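# Gather brick, block and ball into one raised hand

## Task

Lift the yellow toy brick, the pale wooden block and the red table-football ball so that at the end all three are at rest, held securely in a single hand, above the table and clearly higher than where they began. The other arm and its hand must touch none of the three objects and must not touch the holding hand. The objects may contact only the holding hand and one another. The task counts as failed if, at the end, any motor of either hand still shows moving in hand_stopped_by.

## Robot and tools

Robot: two six-joint arms, left_arm (base near y = +0.554 m) and right_arm (base near y = -0.522 m), facing each other across a table. Each ends in a five-finger hand: right_arm has a right hand, left_arm a mirrored left hand. The scene frame has its origin on the tabletop between the bases, z up, tabletop at z = 0. Image left/right does not match arm names.

Frames: every hand pose, velocity and offset for an arm is expressed in that arm's own base frame. Fixed cameras and the table use the scene frame. The hand point sits 0.05 m in front of the palm and 0.15 m out from the wrist flange; its +z runs along the straight fingers, +y out of the palm, and +x across the palm away from the thumb on the right hand (toward the thumb on the left hand). Fingers extend 0.06-0.07 m past the point; a wrist bracket on the little-finger side can snag things, and with fingers level the wrist may hang below the point and reach the table first.

The row of 28 numbers, all in [-1, 1], always covers both arms: left_arm dx, dy, dz, rx, ry, rz; then left hand thumb_turn, thumb_bend, index, middle, ring, little, force_limit, speed; then right_arm dx, dy, dz, rx, ry, rz; then right hand in the same eight-number order. The six pose numbers are an offset, not a pose: they are measured from that arm's Hand target as it stood when the action or move began, along that arm's base axes. 1.0 equals 0.6 m for dx, dy, dz and 180 degrees for rx, ry, rz, which together form a rotation vector about the Hand target's position. Repeating an offset moves the arm further. Six zeros means ask nothing new of that arm. Commanded orientation is clipped to within 32 degrees of the measured one each step.

Hand numbers are absolute targets: -1 open, +1 closed. thumb_turn +1 places the thumb opposite the fingers; thumb_bend, index, middle, ring, little curl toward the palm. force_limit maps -1..+1 to roughly 0..10 N at the fingertip (0..15 N for the two thumb motors); speed rises linearly to full at +0.48 and stays full above. There is no 'no change' value: to keep a hand as it is, resend the last eight numbers actually executed for it (or, before any, its hand_measured plus hand_force_limit and hand_speed). Thumb and fingers grip things about 0.035-0.065 m thick; a pinch between thumb tip and index pad can hold a light object up to about 0.08 m. For a gentle grip close slowly (speed -0.94 or lower). To squeeze harder, raise force_limit and send a target more closed than hand_measured.

Tools:
- execute_actions(actions, cameras): actions is a list of up to 15 actions; each action is up to 15 rows of 28 numbers, one row per 1/30 s step, the last row held to step 15. Every row counts from the action's start pose. An empty actions list returns camera images.
- move(target, speed, blend, stop_force, zero, blocking, cameras): target is one 28-number row or a list of up to 15 rows, every row counted from the same starting Hand targets. speed is path top speed in m/s (0.002 to 3.6, default 0.25; turns up to twice that in rad/s), one value or one per target. blend is a corner radius in m for lists (0 = stop at each). stop_force, 3 to 120 N for both arms, ends an arm's path when its wrist sensor feels that much push against travel; that arm then backs to just before contact and its Hand target becomes that pose. Don't use stop_force when rotating, or when leaving a contact. zero (only with stop_force) re-zeroes the sensor first. blocking=false returns early and can't combine with stop_force. Paths don't avoid obstacles or the other arm.
- wait(seconds, cameras): 0 to 3600 s, sends nothing new.
- stop(cameras): brakes a running move.
- zoom_image(camera, region): camera is cam_high, cam_low, cam_left_wrist or cam_right_wrist; region [x0, y0, x1, y1] in pixels, at most 504 each way.
- show_instructions(): shows reference images.
- zero_wrist_force(arm): arm is left_arm or right_arm.
- finished_scene(scene): the current scene's number; irreversible.

Results give each hand point's end_effector_position (m) and quaternion in its base frame, velocities, Hand target, joint positions and torques, wrist force/torque (flange frame), hand_measured, hand_stopped_by (moving, target, force, stalled, fault), hand_load_n (positive = finger pushed open; a dropped object shows as load near 0). The move line reports done (within 3 mm and 2 degrees), off_target, moving, held or fault, and limits such as paced or held. A hand often settles short of its Hand target; send the gap as an offset.

Cameras: cam_high and cam_low (504x504, fixed), cam_left_wrist and cam_right_wrist (672x504 fisheye).

Avoid: hard or fast contact with the table or objects; a target even slightly past a firm contact can trip a fault stop (wrist joints are weak, around 21 N m limit, and any outside force near 150 N stops the arm for 10 s). Keep the arms apart: a collision or one hand closing on the other's fingers can end the scene. Don't pass the hand close to its own arm base. Never let objects drop or leave the table, don't release moving parts, and don't overload fingers with fast swings. Motors heat while holding or straining; at 85 °C the arm brakes for 30-60 s.

Each tool is called after "Request:" by a JSON object that holds its "op" and its "data".

Reference images:

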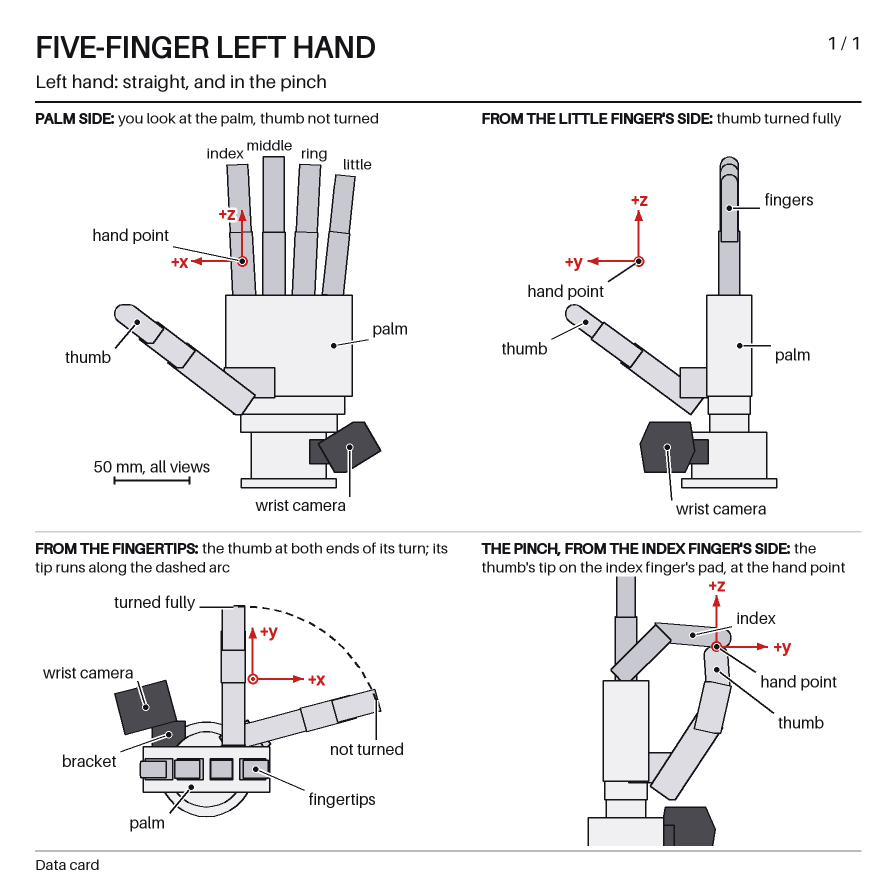

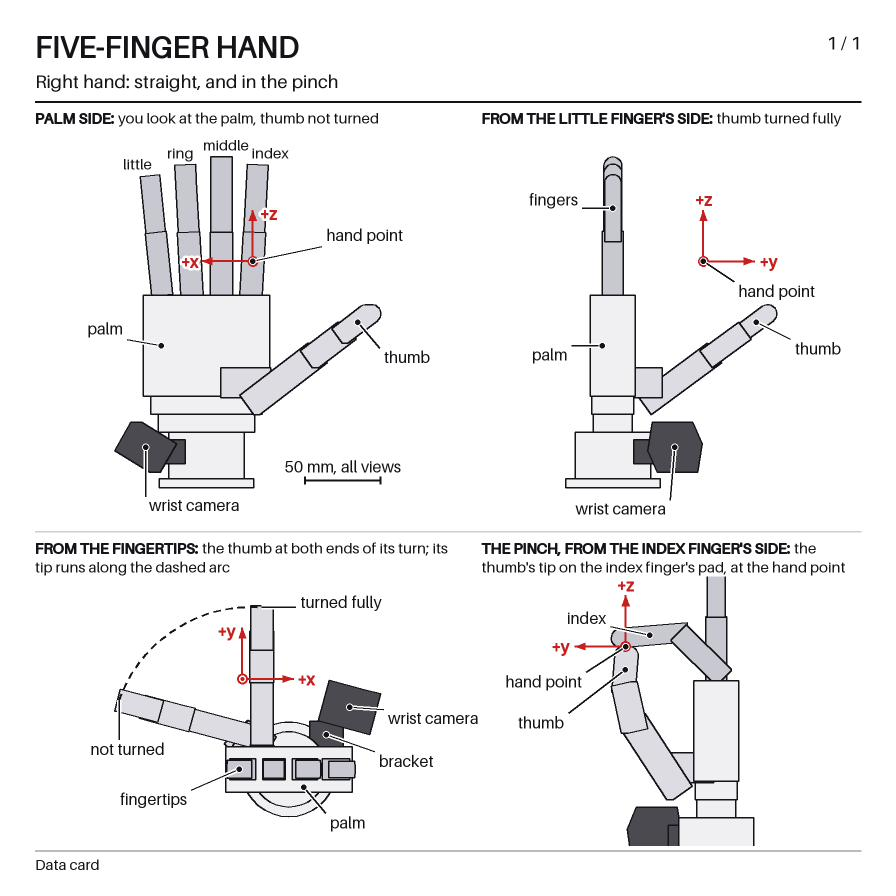

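## Session

Request:
{"op": "execute_actions", "data": {"actions": []}}

Scene clock: 0.00 s.
left_arm: end_effector_position=(+0.3677, +0.3009, +0.3228) hand_measured=(-1.000, -1.000, -1.000, -1.000, -1.000, -1.000) hand_load_n=(+0.0, +0.0, +0.0, +0.0, +0.0, +0.0) hand_stopped_by=(target, target, target, target, target, target) hand_force_limit=0.00 hand_speed=-0.80 end_effector_quat_wxyz=(-0.087, +0.820, -0.548, +0.141) | right_arm: end_effector_position=(+0.3843, -0.4766, +0.1748) hand_measured=(-1.000, -1.000, -1.000, -1.000, -1.000, -1.000) hand_load_n=(+0.0, +0.0, +0.0, +0.0, +0.0, +0.0) hand_stopped_by=(target, target, target, target, target, target) hand_force_limit=0.00 hand_speed=-0.80 end_effector_quat_wxyz=(-0.036, +0.513, +0.732, +0.446)
Joint positions: left_arm=[4.247 -1.989 -1.059 1.621 -1.269 3.834] | right_arm=[-1.434 -0.546 0.943 1.983 1.053 -2.008]
Joint velocities: within noise
Joint torques (N m): no reading
Motor temperatures (°C): left_arm=[26 25 23 31 29 33] | right_arm=[23 28 24 33 33 32]
Wrist force (N): no reading
Wrist torque (N m): no reading
Wrist force, peak (N): no reading
Hand target: left_arm +0.3677, +0.3009, +0.3228; -0.087, +0.820, -0.548, +0.141 | right_arm +0.3843, -0.4766, +0.1748; -0.036, +0.513, +0.732, +0.446

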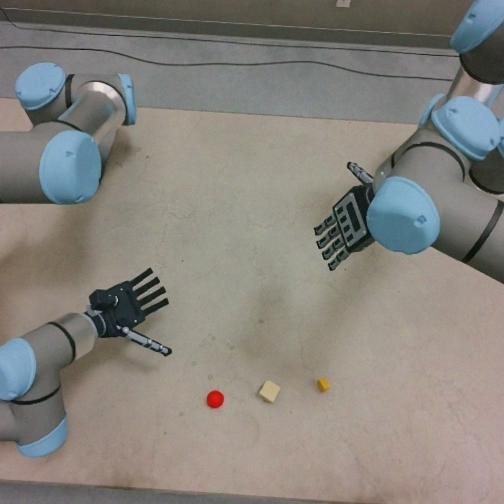

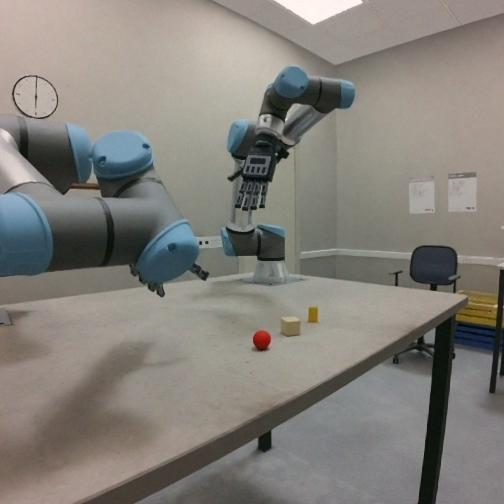

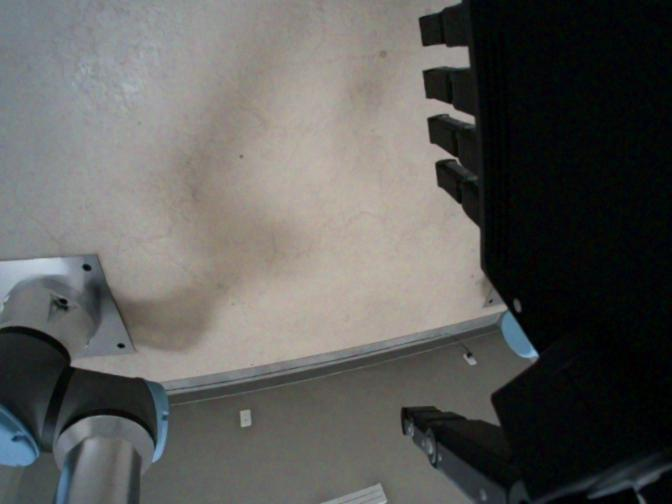

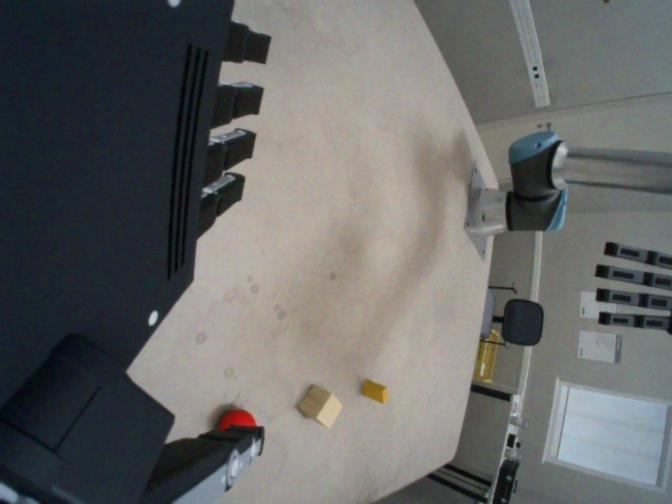

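Request:
{"op": "zoom_image", "data": {"camera": "cam_high", "region": [180, 350, 360, 430]}}

Request:
{"op": "zoom_image", "data": {"camera": "cam_low", "region": [230, 290, 340, 370]}}

Request:
{"op": "zoom_image", "data": {"camera": "cam_right_wrist", "region": [180, 360, 420, 460]}}

Scaled by 2.800 from the camera's image (finer frame: 720x720).

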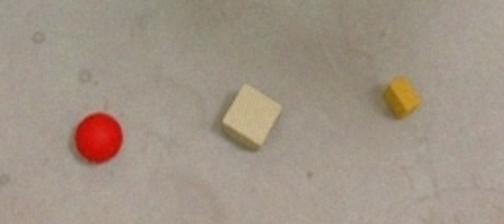

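Scaled by 4.582 from the camera's image (finer frame: 720x720).

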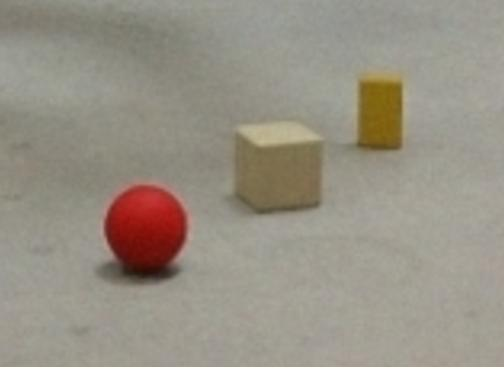

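Scaled by 2.100 from the camera's image (finer frame: 960x720).

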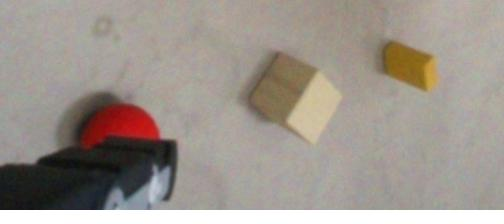

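Request:
{"op": "move", "data": {"target": [-0.1407, 0.274, -0.2047, 0.2169, -0.1682, 0.2488, -1, -1, -1, -1, -1, -1, 0, -0.8, -0.25, 0, 0.08, 0, 0, 0, -1, -1, -1, -1, -1, -1, 0, -0.8], "speed": 0.4, "cameras": ["all"]}}

Scene clock: 379.70 s.
left_arm: end_effector_position=(+0.2833, +0.4653, +0.2000) hand_measured=(-1.000, -1.000, -1.000, -1.000, -1.000, -1.000) hand_load_n=(+0.0, +0.0, +0.0, +0.0, +0.0, +0.0) hand_stopped_by=(target, target, target, target, target, target) hand_force_limit=0.00 hand_speed=-0.80 end_effector_quat_wxyz=(-0.525, +0.824, -0.179, +0.114) | right_arm: end_effector_position=(+0.2344, -0.4766, +0.2228) hand_measured=(-1.000, -1.000, -1.000, -1.000, -1.000, -1.000) hand_load_n=(+0.0, +0.0, +0.0, +0.0, +0.0, +0.0) hand_stopped_by=(target, target, target, target, target, target) hand_force_limit=0.00 hand_speed=-0.80 end_effector_quat_wxyz=(-0.036, +0.513, +0.732, +0.446)
Joint positions: left_arm=[4.586 -1.548 -1.952 3.046 -1.298 3.273] | right_arm=[-1.669 -0.693 1.113 2.033 1.23 -2.18]
Joint torques (N m): left_arm=[-12.14 29.73 10.82 2.32 -2.59 -2.71] | right_arm=[-8.67 -56.65 -5.5 4.83 1.31 -1.89]
Wrist force (N): left_arm=[-0.3 -0.6 -0.1] | right_arm=[-0.8 0.0 1.2]
Wrist torque (N m): left_arm=[0.03 0.18 0.29] | right_arm=[-0.14 0.09 0.02]
Wrist force, peak (N): left_arm=[-0.4 0.8 -0.6] | right_arm=[-0.2 0.2 1.8]
Hand target: left_arm +0.2833, +0.4653, +0.2000; -0.525, +0.824, -0.179, +0.114 | right_arm +0.2343, -0.4766, +0.2228; -0.036, +0.513, +0.732, +0.446
Off the commanded pose: left_arm 0.000 m, 0 deg | right_arm 0.000 m, 0 deg.
move: done
cam_left_wrist: T_world_to_cam=[[0.40929, 0.2712, 0.87117, -0.41588], [0.5111, -0.85909, 0.02731, 0.24679], [0.75582, 0.43407, -0.49022, -0.20611]] pos_world=[0.19987, 0.41427, 0.25452]
cam_right_wrist: T_world_to_cam=[[0.60555, 0.29885, 0.73756, -0.16082], [0.42058, -0.90698, 0.0222, -0.5301], [0.67559, 0.29676, -0.67492, 0.24326]] pos_world=[0.156, -0.50492, 0.29456]

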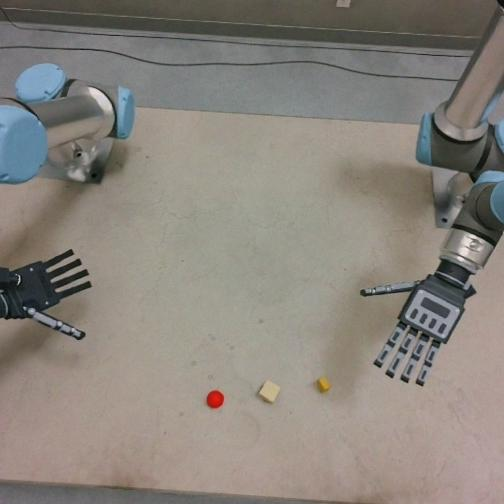

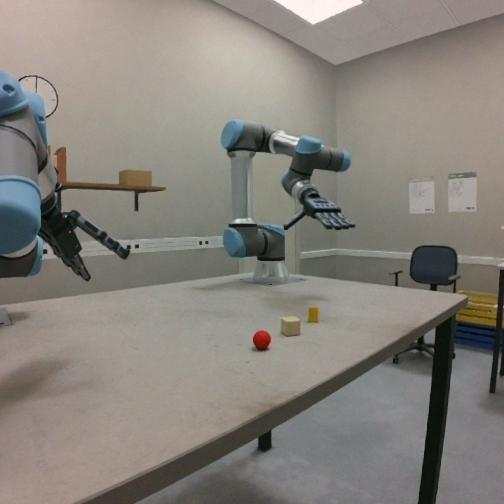

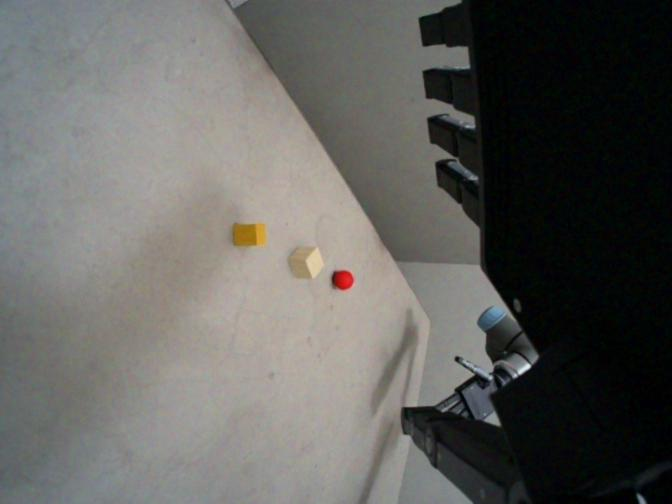

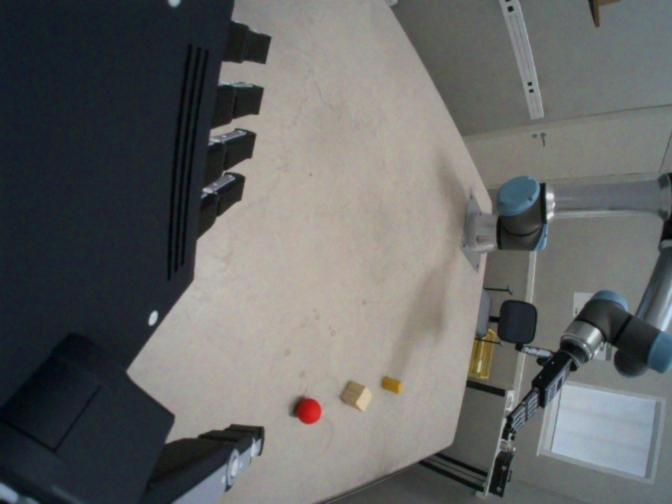

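Request:
{"op": "zoom_image", "data": {"camera": "cam_left_wrist", "region": [210, 200, 370, 310]}}

Request:
{"op": "zoom_image", "data": {"camera": "cam_high", "region": [250, 360, 350, 420]}}

Scaled by 3.150 from the camera's image (finer frame: 960x720).

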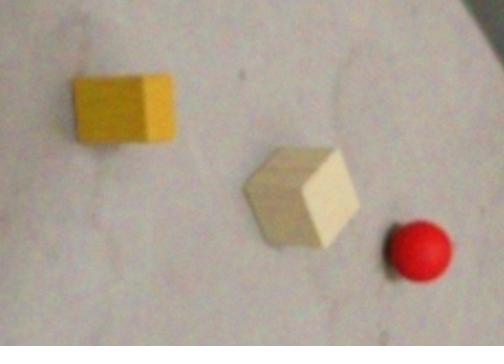

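Scaled by 5.040 from the camera's image (finer frame: 720x720).

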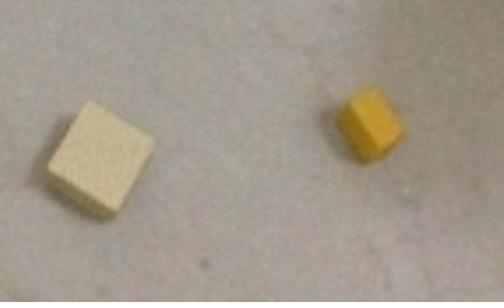

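Request:
{"op": "move", "data": {"target": [0.1707, 0.1022, -0.15, 0.0583, -0.0435, -0.1355, 1, -0.24, -0.24, -0.24, -1, -1, 0, 0.0, 0, 0, 0, 0, 0, 0, -1, -1, -1, -1, -1, -1, 0, -0.8], "speed": 0.4, "cameras": ["cam_left_wrist", "cam_low", "cam_high"]}}

Scene clock: 435.17 s.
left_arm: end_effector_position=(+0.3856, +0.5265, +0.1101) hand_measured=(+1.000, -0.240, -0.240, -0.240, -1.000, -1.000) hand_load_n=(+0.0, +0.0, +0.0, +0.0, +0.0, +0.0) hand_stopped_by=(target, target, target, target, target, target) hand_force_limit=0.00 hand_speed=0.00 end_effector_quat_wxyz=(-0.573, +0.707, -0.322, +0.261) | right_arm: end_effector_position=(+0.2343, -0.4766, +0.2228) hand_measured=(-1.000, -1.000, -1.000, -1.000, -1.000, -1.000) hand_load_n=(+0.0, +0.0, +0.0, +0.0, +0.0, +0.0) hand_stopped_by=(target, target, target, target, target, target) hand_force_limit=0.00 hand_speed=-0.80 end_effector_quat_wxyz=(-0.036, +0.513, +0.732, +0.446)
Joint positions: left_arm=[4.573 -1.91 -1.91 3.547 -0.874 3.321] | right_arm=[-1.669 -0.693 1.113 2.033 1.23 -2.18]
Joint torques (N m): left_arm=[-12.09 19.61 26.78 2.48 2.8 -2.72] | right_arm=[-9.17 -56.75 -5.69 4.58 1.21 -1.91]
Wrist force (N): left_arm=[-0.7 -0.6 -0.1] | right_arm=[-0.6 0.0 1.5]
Wrist torque (N m): left_arm=[0.03 0.30 0.31] | right_arm=[-0.16 0.05 0.04]
Wrist force, peak (N): left_arm=[-1.9 -0.8 -0.9] | right_arm=[-0.9 0.3 1.6]
Hand target: left_arm +0.3857, +0.5266, +0.1100; -0.573, +0.707, -0.322, +0.261 | right_arm +0.2343, -0.4766, +0.2228; -0.036, +0.513, +0.732, +0.446
Off the commanded pose: left_arm 0.000 m, 0 deg | right_arm 0.000 m, 0 deg.
move: done
cam_left_wrist: T_world_to_cam=[[0.32913, -0.05836, 0.94248, -0.1994], [0.11562, -0.98809, -0.10156, 0.48414], [0.93718, 0.14239, -0.31846, -0.28942]] pos_world=[0.28089, 0.50795, 0.14493]
Images, in order (width x height): cam_high 504x504, cam_low 504x504, cam_left_wrist 672x504.

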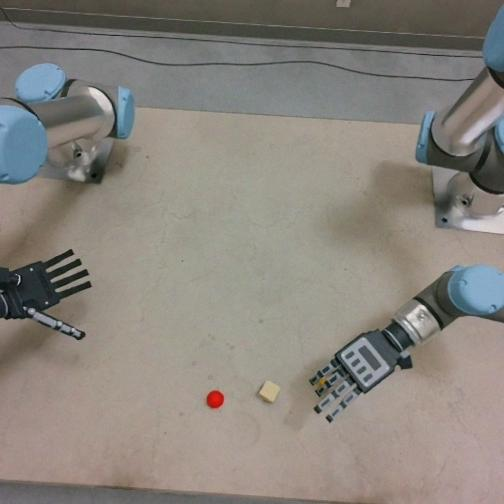

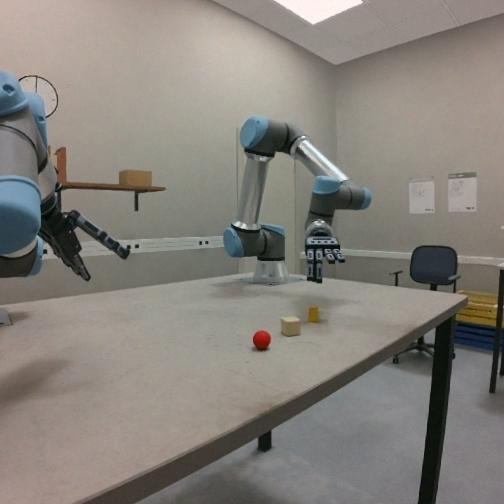

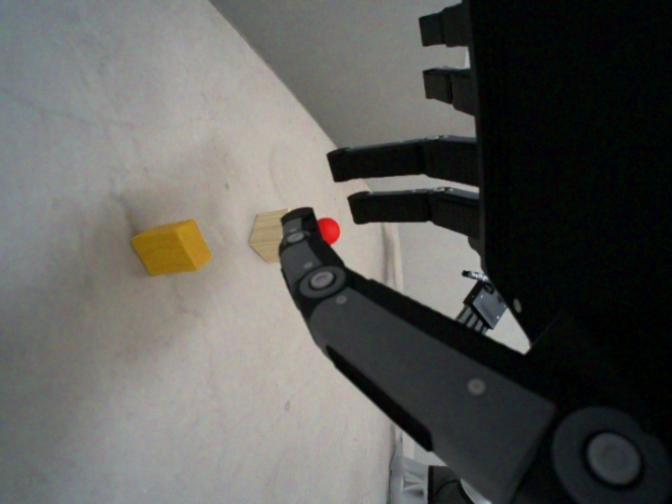

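Request:
{"op": "zoom_image", "data": {"camera": "cam_left_wrist", "region": [110, 190, 350, 300]}}

Scaled by 2.100 from the camera's image (finer frame: 960x720).

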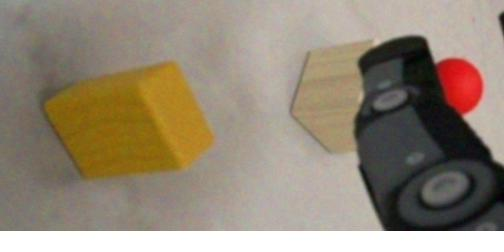

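Request:
{"op": "move", "data": {"target": [0.0, -0.0065, -0.1533, 0, 0, 0, 1, -0.24, -0.24, -0.24, -1, -1, 0, 0.0, 0, 0, 0, 0, 0, 0, -1, -1, -1, -1, -1, -1, 0, -0.8], "speed": 0.08, "stop_force": 6, "cameras": ["cam_left_wrist", "cam_low"]}}

Scene clock: 461.23 s.
left_arm: end_effector_position=(+0.3857, +0.5227, +0.0180) hand_measured=(+1.000, -0.240, -0.240, -0.240, -1.000, -1.000) hand_load_n=(+0.0, +0.0, +0.0, +0.0, +0.0, +0.0) hand_stopped_by=(target, target, target, target, target, target) hand_force_limit=0.00 hand_speed=0.00 end_effector_quat_wxyz=(-0.573, +0.707, -0.322, +0.261) | right_arm: end_effector_position=(+0.2343, -0.4766, +0.2228) hand_measured=(-1.000, -1.000, -1.000, -1.000, -1.000, -1.000) hand_load_n=(+0.0, +0.0, +0.0, +0.5, +0.0, +0.0) hand_stopped_by=(target, target, target, target, target, target) hand_force_limit=0.00 hand_speed=-0.80 end_effector_quat_wxyz=(-0.036, +0.513, +0.732, +0.446)
Joint positions: left_arm=[4.572 -2.071 -1.985 3.782 -0.875 3.321] | right_arm=[-1.669 -0.693 1.113 2.033 1.23 -2.18]
Joint torques (N m): left_arm=[-12.75 22.29 4.96 2.52 -2.36 -2.69] | right_arm=[-9.65 -56.11 -5.86 4.46 1.42 -2.03]
Wrist force (N): left_arm=[-0.5 -0.6 -0.1] | right_arm=[-0.6 0.3 1.5]
Wrist torque (N m): left_arm=[0.04 0.26 0.32] | right_arm=[-0.12 0.05 0.04]
Wrist force, peak (N): left_arm=[-0.8 -1.1 0.1] | right_arm=[-0.8 0.4 1.7]
Hand target: left_arm +0.3857, +0.5227, +0.0180; -0.573, +0.707, -0.322, +0.261 | right_arm +0.2343, -0.4766, +0.2228; -0.036, +0.513, +0.732, +0.446
Off the commanded pose: left_arm 0.000 m, 0 deg | right_arm 0.000 m, 0 deg.
move: done
cam_left_wrist: T_world_to_cam=[[0.32893, -0.05855, 0.94254, -0.1127], [0.11548, -0.98809, -0.10168, 0.47107], [0.93727, 0.14229, -0.31826, -0.31829]] pos_world=[0.28099, 0.50415, 0.05283]
Images, in order (width x height): cam_low 504x504, cam_left_wrist 672x504.

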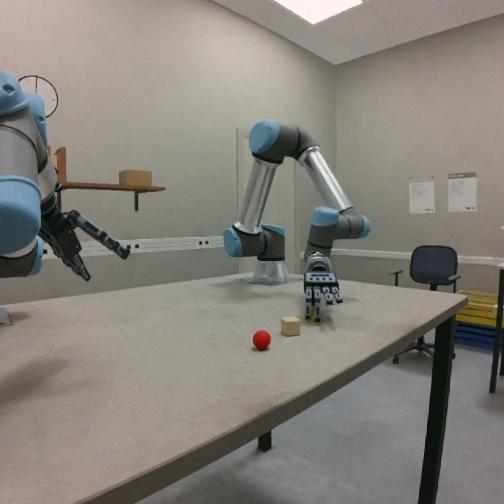

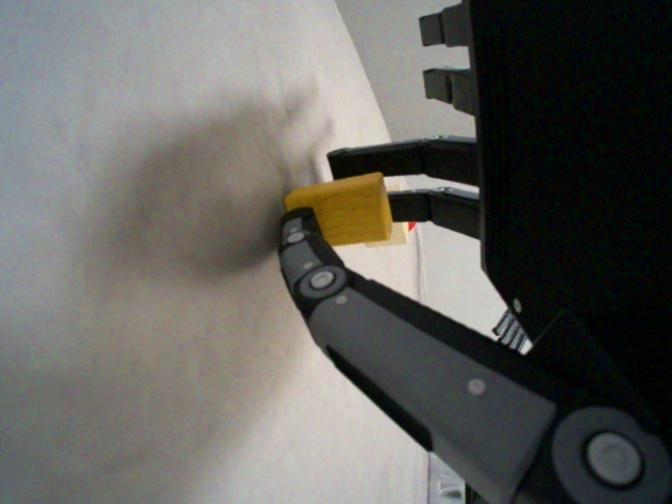

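Request:
{"op": "execute_actions", "data": {"actions": [[[0,0,0,0,0,0, 1, 0.0, 0.4, 0.4, -1, -1, -0.4, -0.88, 0,0,0,0,0,0,-1,-1,-1,-1,-1,-1,0,-0.8]]], "cameras": ["cam_left_wrist"]}}

Scene clock: 473.37 s.
left_arm: end_effector_position=(+0.3857, +0.5227, +0.0180) hand_measured=(+1.000, -0.084, +0.048, +0.036, -1.000, -1.000) hand_load_n=(-1.0, +4.5, +6.0, +4.5, +0.0, +0.0) hand_stopped_by=(target, force, force, force, target, target) hand_force_limit=-0.40 hand_speed=-0.88 end_effector_quat_wxyz=(-0.573, +0.707, -0.322, +0.261) | right_arm: end_effector_position=(+0.2343, -0.4766, +0.2228) hand_measured=(-1.000, -1.000, -1.000, -1.000, -1.000, -1.000) hand_load_n=(+0.0, +0.0, +0.0, +0.0, +0.0, +0.0) hand_stopped_by=(target, target, target, target, target, target) hand_force_limit=0.00 hand_speed=-0.80 end_effector_quat_wxyz=(-0.036, +0.513, +0.732, +0.446)
Joint positions: left_arm=[4.572 -2.071 -1.985 3.782 -0.875 3.321] | right_arm=[-1.669 -0.693 1.113 2.033 1.23 -2.18]
Joint torques (N m): left_arm=[-12.3 22.52 5.19 2.09 -2.36 -2.64] | right_arm=[-7.99 -55.41 -6.58 4.55 1.16 -1.86]
Wrist force (N): left_arm=[-0.7 -0.7 -0.1] | right_arm=[-0.7 0.3 1.4]
Wrist torque (N m): left_arm=[0.02 0.28 0.31] | right_arm=[-0.10 0.06 0.04]
Wrist force, peak (N): left_arm=[-0.3 -1.6 0.4] | right_arm=[-0.8 0.2 1.8]
Hand target: left_arm +0.3857, +0.5227, +0.0180; -0.573, +0.707, -0.322, +0.261 | right_arm +0.2343, -0.4766, +0.2228; -0.036, +0.513, +0.732, +0.446
Off the commanded pose: left_arm 0.000 m, 0 deg | right_arm 0.000 m, 0 deg.
Step readings (end_effector_position of left_arm | right_arm):
0: (+0.3857, +0.5227, +0.0180) | (+0.2343, -0.4766, +0.2228)
1: (+0.3857, +0.5227, +0.0180) | (+0.2343, -0.4766, +0.2228)
2: (+0.3857, +0.5227, +0.0180) | (+0.2343, -0.4766, +0.2228)
4: (+0.3857, +0.5227, +0.0180) | (+0.2343, -0.4766, +0.2228)
8: (+0.3857, +0.5227, +0.0180) | (+0.2343, -0.4766, +0.2228)
15: (+0.3857, +0.5227, +0.0180) | (+0.2343, -0.4766, +0.2228)
cam_left_wrist: T_world_to_cam=[[0.32893, -0.05855, 0.94254, -0.1127], [0.11548, -0.98809, -0.10168, 0.47107], [0.93727, 0.14229, -0.31826, -0.31829]] pos_world=[0.28099, 0.50415, 0.05283]

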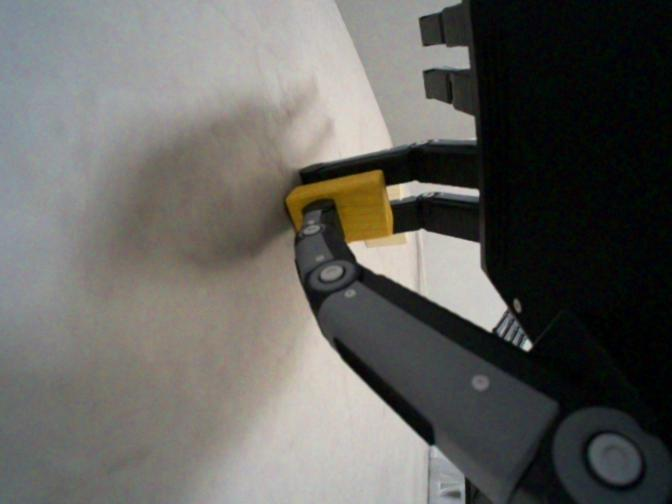

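Request:
{"op": "move", "data": {"target": [[0,0,0.06,0,0,0, 1, 0.0, 0.4, 0.4, -1, -1, -0.4, -0.88, 0,0,0,0,0,0,-1,-1,-1,-1,-1,-1,0,-0.8],[0.1288,-0.0445,0.12,0,0,0.0867, 1, 0.0, 0.4, 0.4, -1, -1, -0.4, -0.88, 0,0,0,0,0,0,-1,-1,-1,-1,-1,-1,0,-0.8]], "speed": 0.15, "blend": [0.015, 0], "cameras": ["cam_left_wrist", "cam_high", "cam_low"]}}

Scene clock: 487.30 s.
left_arm: end_effector_position=(+0.4629, +0.4960, +0.0900) hand_measured=(+1.000, -0.084, +0.048, +0.036, -1.000, -1.000) hand_load_n=(-1.0, +4.5, +6.5, +4.5, +0.0, +0.0) hand_stopped_by=(target, force, force, force, target, target) hand_force_limit=-0.40 hand_speed=-0.88 end_effector_quat_wxyz=(-0.603, +0.744, -0.224, +0.181) | right_arm: end_effector_position=(+0.2343, -0.4766, +0.2228) hand_measured=(-1.000, -1.000, -1.000, -1.000, -1.000, -1.000) hand_load_n=(+0.0, +0.0, +0.0, +0.0, +0.0, +0.0) hand_stopped_by=(target, target, target, target, target, target) hand_force_limit=0.00 hand_speed=-0.80 end_effector_quat_wxyz=(-0.036, +0.513, +0.732, +0.446)
Joint positions: left_arm=[4.247 -1.937 -1.933 3.66 -1.456 3.167] | right_arm=[-1.669 -0.693 1.113 2.033 1.23 -2.18]
Joint torques (N m): left_arm=[-12.54 20.44 26.3 -1.12 -2.84 -2.78] | right_arm=[-6.48 -56.12 -4.7 4.27 1.18 -2.02]
Wrist force (N): left_arm=[-0.8 -0.5 0.0] | right_arm=[-0.4 0.2 1.4]
Wrist torque (N m): left_arm=[0.04 0.32 0.30] | right_arm=[-0.12 0.02 0.06]
Wrist force, peak (N): left_arm=[-1.1 -0.8 -0.4] | right_arm=[-0.7 0.0 1.9]
Hand target: left_arm +0.4630, +0.4960, +0.0900; -0.603, +0.744, -0.224, +0.180 | right_arm +0.2343, -0.4766, +0.2228; -0.036, +0.513, +0.732, +0.446
Off the commanded pose: left_arm 0.000 m, 0 deg | right_arm 0.000 m, 0 deg.
move: done
cam_left_wrist: T_world_to_cam=[[0.33248, 0.032, 0.94257, -0.25411], [0.3769, -0.92066, -0.10169, 0.28865], [0.86452, 0.38906, -0.31816, -0.45273]] pos_world=[0.36709, 0.45002, 0.12483]
Images, in order (width x height): cam_high 504x504, cam_low 504x504, cam_left_wrist 672x504.

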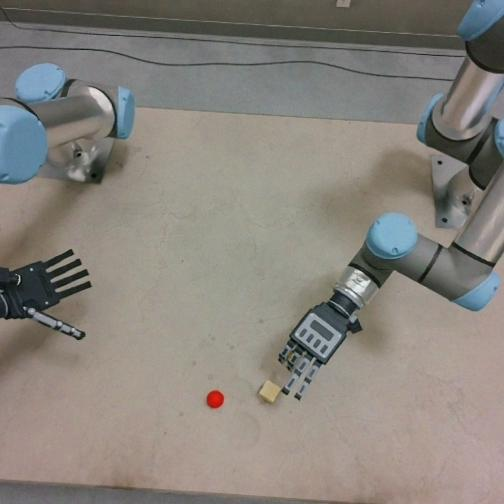

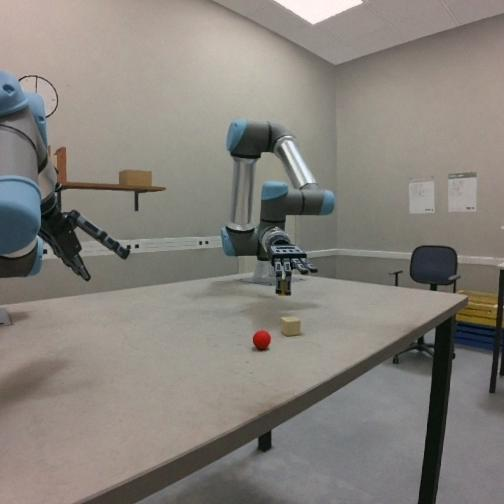

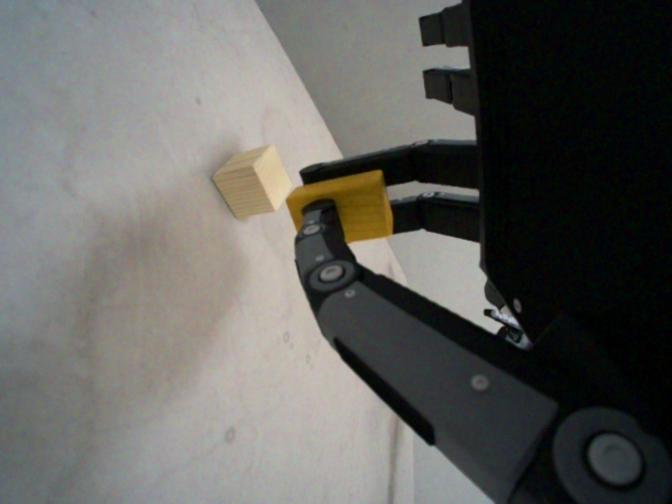

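Request:
{"op": "zoom_image", "data": {"camera": "cam_left_wrist", "region": [190, 120, 430, 270]}}

Scaled by 2.100 from the camera's image (finer frame: 960x720).

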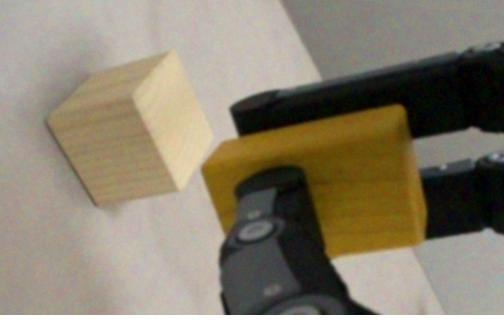

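Request:
{"op": "move", "data": {"target": [[0.025,0.0258,-0.05,0,0,0.0356, 1, 0.0, 0.4, 0.4, -1, -1, -0.4, -0.88, 0,0,0,0,0,0,-1,-1,-1,-1,-1,-1,0,-0.8],[0.025,0.0258,-0.1195,0,0,0.0356, 1, 0.0, 0.4, 0.4, -1, -1, -0.4, -0.88, 0,0,0,0,0,0,-1,-1,-1,-1,-1,-1,0,-0.8]], "speed": [0.12, 0.06], "blend": [0.004, 0], "stop_force": 5, "cameras": ["cam_left_wrist", "cam_high", "cam_low"]}}

Scene clock: 508.30 s.
left_arm: end_effector_position=(+0.4780, +0.5115, +0.0183) hand_measured=(+1.000, -0.084, +0.048, +0.036, -1.000, -1.000) hand_load_n=(-1.0, +4.5, +6.5, +4.5, +0.0, +0.0) hand_stopped_by=(target, force, force, force, target, target) hand_force_limit=-0.40 hand_speed=-0.88 end_effector_quat_wxyz=(-0.612, +0.755, -0.182, +0.147) | right_arm: end_effector_position=(+0.2343, -0.4766, +0.2228) hand_measured=(-1.000, -1.000, -1.000, -1.000, -1.000, -1.000) hand_load_n=(+0.0, +0.0, +0.0, +0.0, +0.0, +0.0) hand_stopped_by=(target, target, target, target, target, target) hand_force_limit=0.00 hand_speed=-0.80 end_effector_quat_wxyz=(-0.036, +0.513, +0.732, +0.446)
Joint positions: left_arm=[4.175 -2.111 -1.902 3.804 -1.636 3.129] | right_arm=[-1.669 -0.693 1.113 2.033 1.23 -2.18]
Joint torques (N m): left_arm=[-12.22 25.55 5.54 3.05 -2.66 -2.76] | right_arm=[-8.04 -55.74 -6.43 4.17 1.02 -1.9]
Wrist force (N): left_arm=[-0.8 -0.7 -0.1] | right_arm=[-0.6 0.3 1.3]
Wrist torque (N m): left_arm=[0.04 0.31 0.30] | right_arm=[-0.11 0.06 0.04]
Wrist force, peak (N): left_arm=[-0.9 -0.9 0.2] | right_arm=[-1.0 0.2 1.8]
Hand target: left_arm +0.4780, +0.5115, +0.0183; -0.612, +0.755, -0.182, +0.147 | right_arm +0.2343, -0.4766, +0.2228; -0.036, +0.513, +0.732, +0.446
Off the commanded pose: left_arm 0.000 m, 0 deg | right_arm 0.000 m, 0 deg.
move: done
cam_left_wrist: T_world_to_cam=[[0.32689, 0.06902, 0.94254, -0.20826], [0.47742, -0.87278, -0.10167, 0.21734], [0.81561, 0.48322, -0.31826, -0.51926]] pos_world=[0.38783, 0.45498, 0.05313]
Images, in order (width x height): cam_high 504x504, cam_low 504x504, cam_left_wrist 672x504.

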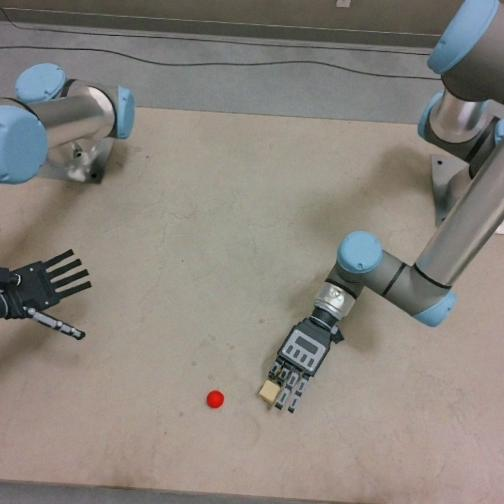

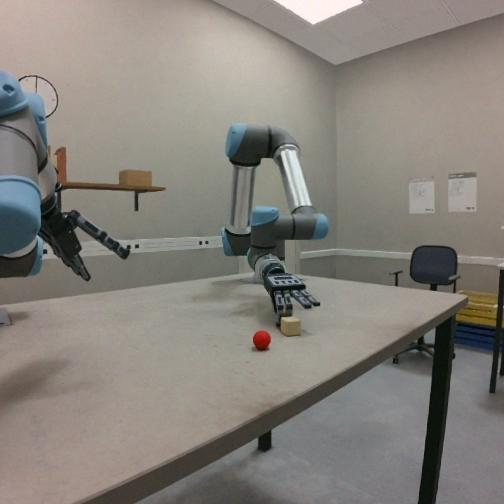

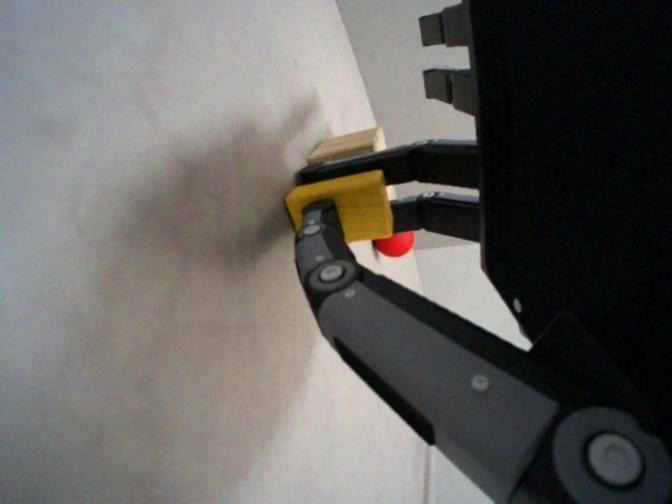

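Request:
{"op": "zoom_image", "data": {"camera": "cam_left_wrist", "region": [280, 110, 460, 260]}}

Request:
{"op": "zoom_image", "data": {"camera": "cam_high", "region": [240, 310, 350, 420]}}

Scaled by 2.800 from the camera's image (finer frame: 960x720).

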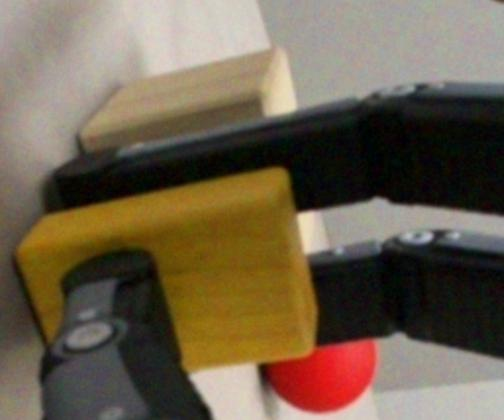

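Scaled by 4.582 from the camera's image (finer frame: 720x720).

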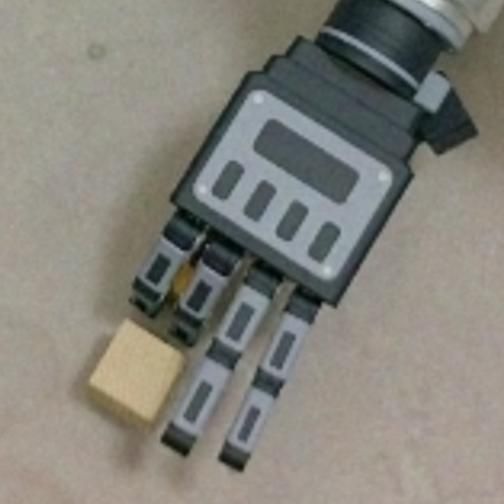

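Request:
{"op": "execute_actions", "data": {"actions": [[[0,0,0,0,0,0, 1, -0.3, -0.02, -0.02, -1, -1, -0.4, -0.7, 0,0,0,0,0,0,-1,-1,-1,-1,-1,-1,0,-0.8]]], "cameras": ["cam_left_wrist"]}}

Request:
{"op": "move", "data": {"target": [[0,0,0.0917,0,0,0, 1, -0.3, -0.02, -0.02, -1, -1, -0.4, -0.7, 0,0,0,0,0,0,-1,-1,-1,-1,-1,-1,0,-0.8],[-0.0303,-0.0594,0.0917,0,0,0, 1, -0.3, -0.02, -0.02, -1, -1, -0.4, -0.7, 0,0,0,0,0,0,-1,-1,-1,-1,-1,-1,0,-0.8],[-0.0303,-0.0594,0.0035,0,0,0, 1, -0.3, -0.02, -0.02, -1, -1, -0.4, -0.7, 0,0,0,0,0,0,-1,-1,-1,-1,-1,-1,0,-0.8]], "speed": [0.12, 0.15, 0.1], "blend": [0.004, 0.004, 0], "stop_force": 6, "cameras": ["cam_left_wrist", "cam_high"]}}

Scene clock: 529.87 s.
left_arm: end_effector_position=(+0.4780, +0.5115, +0.0183) hand_measured=(+1.000, -0.300, -0.020, -0.020, -1.000, -1.000) hand_load_n=(+0.5, +0.0, +0.0, +0.0, +0.0, -0.5) hand_stopped_by=(target, target, target, target, target, target) hand_force_limit=-0.40 hand_speed=-0.70 end_effector_quat_wxyz=(-0.612, +0.755, -0.182, +0.147) | right_arm: end_effector_position=(+0.2343, -0.4766, +0.2228) hand_measured=(-1.000, -1.000, -1.000, -1.000, -1.000, -1.000) hand_load_n=(+0.0, +0.0, +0.0, +0.0, +0.0, +0.0) hand_stopped_by=(target, target, target, target, target, target) hand_force_limit=0.00 hand_speed=-0.80 end_effector_quat_wxyz=(-0.036, +0.513, +0.732, +0.446)
Joint positions: left_arm=[4.175 -2.111 -1.902 3.804 -1.636 3.129] | right_arm=[-1.669 -0.693 1.113 2.033 1.23 -2.18]
Joint torques (N m): left_arm=[-12.04 25.5 6.38 2.82 -2.63 -2.63] | right_arm=[-6.1 -54.56 -6.95 4.05 1.08 -1.76]
Wrist force (N): left_arm=[-0.9 -0.5 0.1] | right_arm=[-1.0 0.1 1.5]
Wrist torque (N m): left_arm=[0.04 0.33 0.29] | right_arm=[-0.14 0.11 0.02]
Wrist force, peak (N): left_arm=[-1.1 -0.9 0.1] | right_arm=[-0.9 0.4 1.7]
Hand target: left_arm +0.4780, +0.5115, +0.0183; -0.612, +0.755, -0.182, +0.147 | right_arm +0.2343, -0.4766, +0.2228; -0.036, +0.513, +0.732, +0.446
Off the commanded pose: left_arm 0.000 m, 0 deg | right_arm 0.000 m, 0 deg.
Step readings (end_effector_position of left_arm | right_arm):
0: (+0.4780, +0.5115, +0.0183) | (+0.2343, -0.4766, +0.2228)
1: (+0.4780, +0.5115, +0.0183) | (+0.2343, -0.4766, +0.2228)
2: (+0.4780, +0.5115, +0.0183) | (+0.2343, -0.4766, +0.2228)
4: (+0.4780, +0.5115, +0.0183) | (+0.2343, -0.4766, +0.2228)
8: (+0.4780, +0.5115, +0.0183) | (+0.2343, -0.4766, +0.2228)
15: (+0.4780, +0.5115, +0.0183) | (+0.2343, -0.4766, +0.2228)
cam_left_wrist: T_world_to_cam=[[0.32689, 0.06902, 0.94254, -0.20826], [0.47742, -0.87278, -0.10167, 0.21734], [0.81561, 0.48322, -0.31826, -0.51926]] pos_world=[0.38783, 0.45498, 0.05313]

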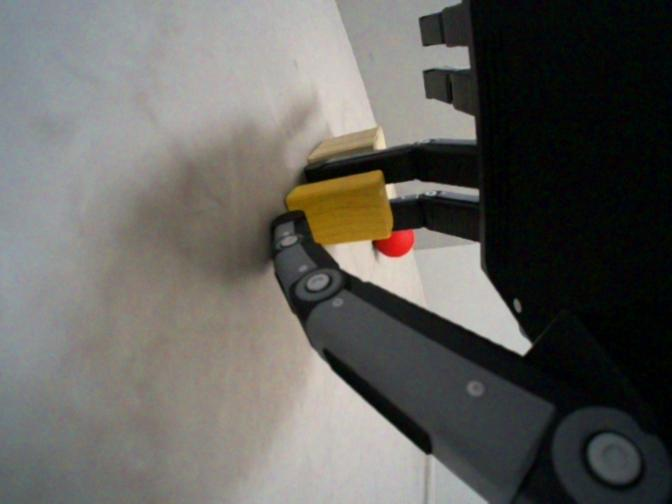

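Scene clock: 532.53 s.
left_arm: end_effector_position=(+0.4598, +0.4759, +0.0204) hand_measured=(+1.000, -0.300, -0.020, -0.020, -1.000, -1.000) hand_load_n=(+0.0, +0.0, +0.0, +0.0, +0.0, +0.0) hand_stopped_by=(target, target, target, target, target, target) hand_force_limit=-0.40 hand_speed=-0.70 end_effector_quat_wxyz=(-0.612, +0.755, -0.182, +0.147) | right_arm: end_effector_position=(+0.2343, -0.4766, +0.2228) hand_measured=(-1.000, -1.000, -1.000, -1.000, -1.000, -1.000) hand_load_n=(+0.0, +0.0, +0.0, +0.0, +0.0, +0.0) hand_stopped_by=(target, target, target, target, target, target) hand_force_limit=0.00 hand_speed=-0.80 end_effector_quat_wxyz=(-0.036, +0.513, +0.732, +0.446)
Joint positions: left_arm=[4.168 -2.045 -2.016 3.851 -1.643 3.127] | right_arm=[-1.669 -0.693 1.113 2.033 1.23 -2.18]
Joint torques (N m): left_arm=[-12.52 21.86 4.73 3.12 -2.8 -2.73] | right_arm=[-7.76 -55.93 -6.65 4.03 0.96 -1.7]
Wrist force (N): left_arm=[-0.7 -0.6 0.2] | right_arm=[-0.9 0.3 1.7]
Wrist torque (N m): left_arm=[0.03 0.29 0.31] | right_arm=[-0.12 0.08 0.03]
Wrist force, peak (N): left_arm=[-0.6 -1.6 0.9] | right_arm=[-0.7 0.2 2.0]
Hand target: left_arm +0.4598, +0.4759, +0.0204; -0.612, +0.755, -0.182, +0.147 | right_arm +0.2343, -0.4766, +0.2228; -0.036, +0.513, +0.732, +0.446
Off the commanded pose: left_arm 0.000 m, 0 deg | right_arm 0.000 m, 0 deg.
move: done
cam_left_wrist: T_world_to_cam=[[0.32689, 0.06902, 0.94254, -0.20183], [0.47742, -0.87278, -0.10167, 0.19517], [0.81561, 0.48322, -0.31826, -0.48655]] pos_world=[0.36963, 0.41938, 0.05523]
Images, in order (width x height): cam_high 504x504, cam_left_wrist 672x504.

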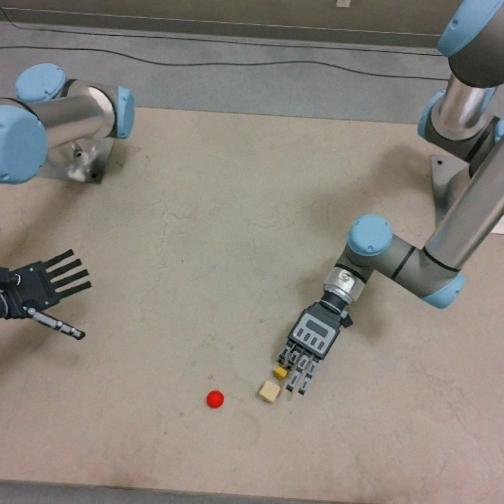

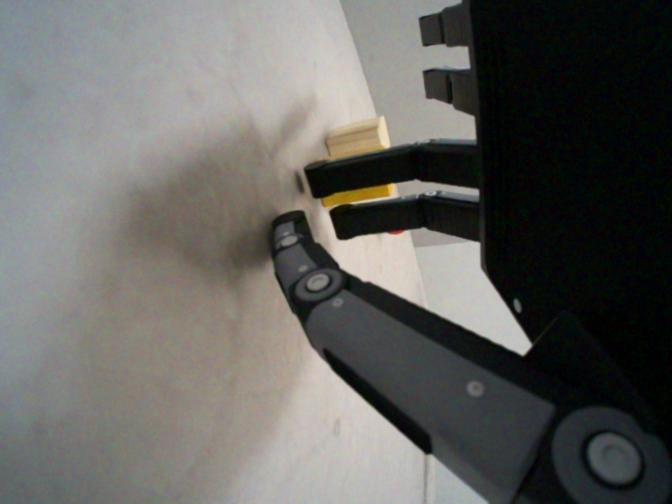

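Request:
{"op": "move", "data": {"target": [0.0280, 0.0549, 0, 0, 0, 0, 1, -0.3, -0.02, -0.02, -1, -1, -0.4, -0.7, 0,0,0,0,0,0,-1,-1,-1,-1,-1,-1,0,-0.8], "speed": 0.05, "cameras": ["cam_left_wrist", "cam_high"]}}

Request:
{"op": "zoom_image", "data": {"camera": "cam_high", "region": [240, 310, 350, 420]}}

Request:
{"op": "zoom_image", "data": {"camera": "cam_left_wrist", "region": [280, 100, 440, 260]}}

Scene clock: 538.73 s.
left_arm: end_effector_position=(+0.4765, +0.5087, +0.0204) hand_measured=(+1.000, -0.300, -0.020, -0.020, -1.000, -1.000) hand_load_n=(+0.0, +0.0, +0.0, +0.0, +0.0, +0.0) hand_stopped_by=(target, target, target, target, target, target) hand_force_limit=-0.40 hand_speed=-0.70 end_effector_quat_wxyz=(-0.612, +0.755, -0.182, +0.147) | right_arm: end_effector_position=(+0.2343, -0.4766, +0.2228) hand_measured=(-1.000, -1.000, -1.000, -1.000, -1.000, -1.000) hand_load_n=(+0.0, +0.0, +0.0, +0.0, +0.0, +0.0) hand_stopped_by=(target, target, target, target, target, target) hand_force_limit=0.00 hand_speed=-0.80 end_effector_quat_wxyz=(-0.036, +0.513, +0.732, +0.446)
Joint positions: left_arm=[4.174 -2.102 -1.91 3.804 -1.637 3.129] | right_arm=[-1.669 -0.693 1.113 2.033 1.23 -2.18]
Joint torques (N m): left_arm=[13.4 25 24.73 -1.22 2.18 2.12] | right_arm=[-8.44 -55.21 -6.91 4 0.94 -1.87]
Wrist force (N): left_arm=[-0.6 -0.4 0.1] | right_arm=[-0.5 0.3 1.4]
Wrist torque (N m): left_arm=[0.05 0.27 0.31] | right_arm=[-0.11 0.04 0.05]
Wrist force, peak (N): left_arm=[-1.0 -0.7 0.2] | right_arm=[-0.6 0.2 1.9]
Hand target: left_arm +0.4766, +0.5088, +0.0204; -0.612, +0.755, -0.182, +0.147 | right_arm +0.2343, -0.4766, +0.2228; -0.036, +0.513, +0.732, +0.446
Off the commanded pose: left_arm 0.000 m, 0 deg | right_arm 0.000 m, 0 deg.
move: done
cam_left_wrist: T_world_to_cam=[[0.32689, 0.06902, 0.94254, -0.2096], [0.47742, -0.87278, -0.10167, 0.21587], [0.81561, 0.48322, -0.31826, -0.51615]] pos_world=[0.38643, 0.45228, 0.05523]
Images, in order (width x height): cam_high 504x504, cam_left_wrist 672x504.

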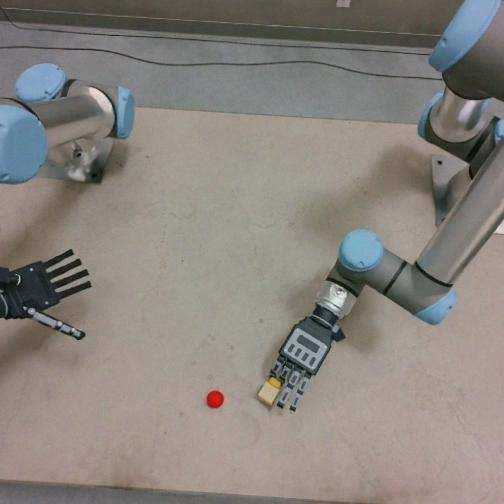

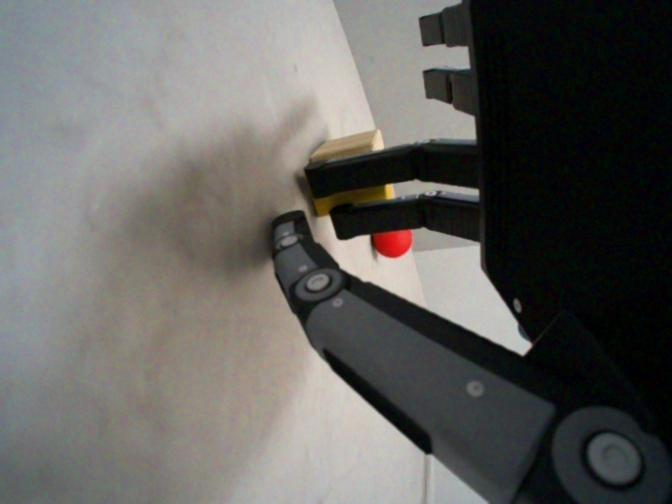

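Scaled by 4.582 from the camera's image (finer frame: 720x720).

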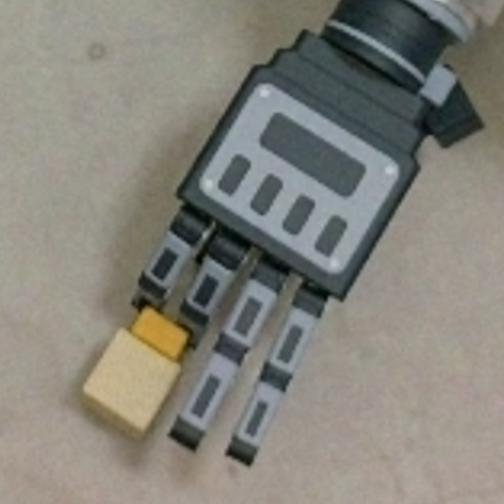

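Scaled by 3.150 from the camera's image (finer frame: 960x720).

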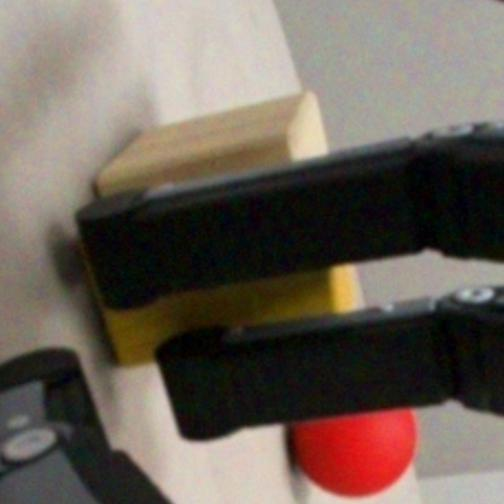

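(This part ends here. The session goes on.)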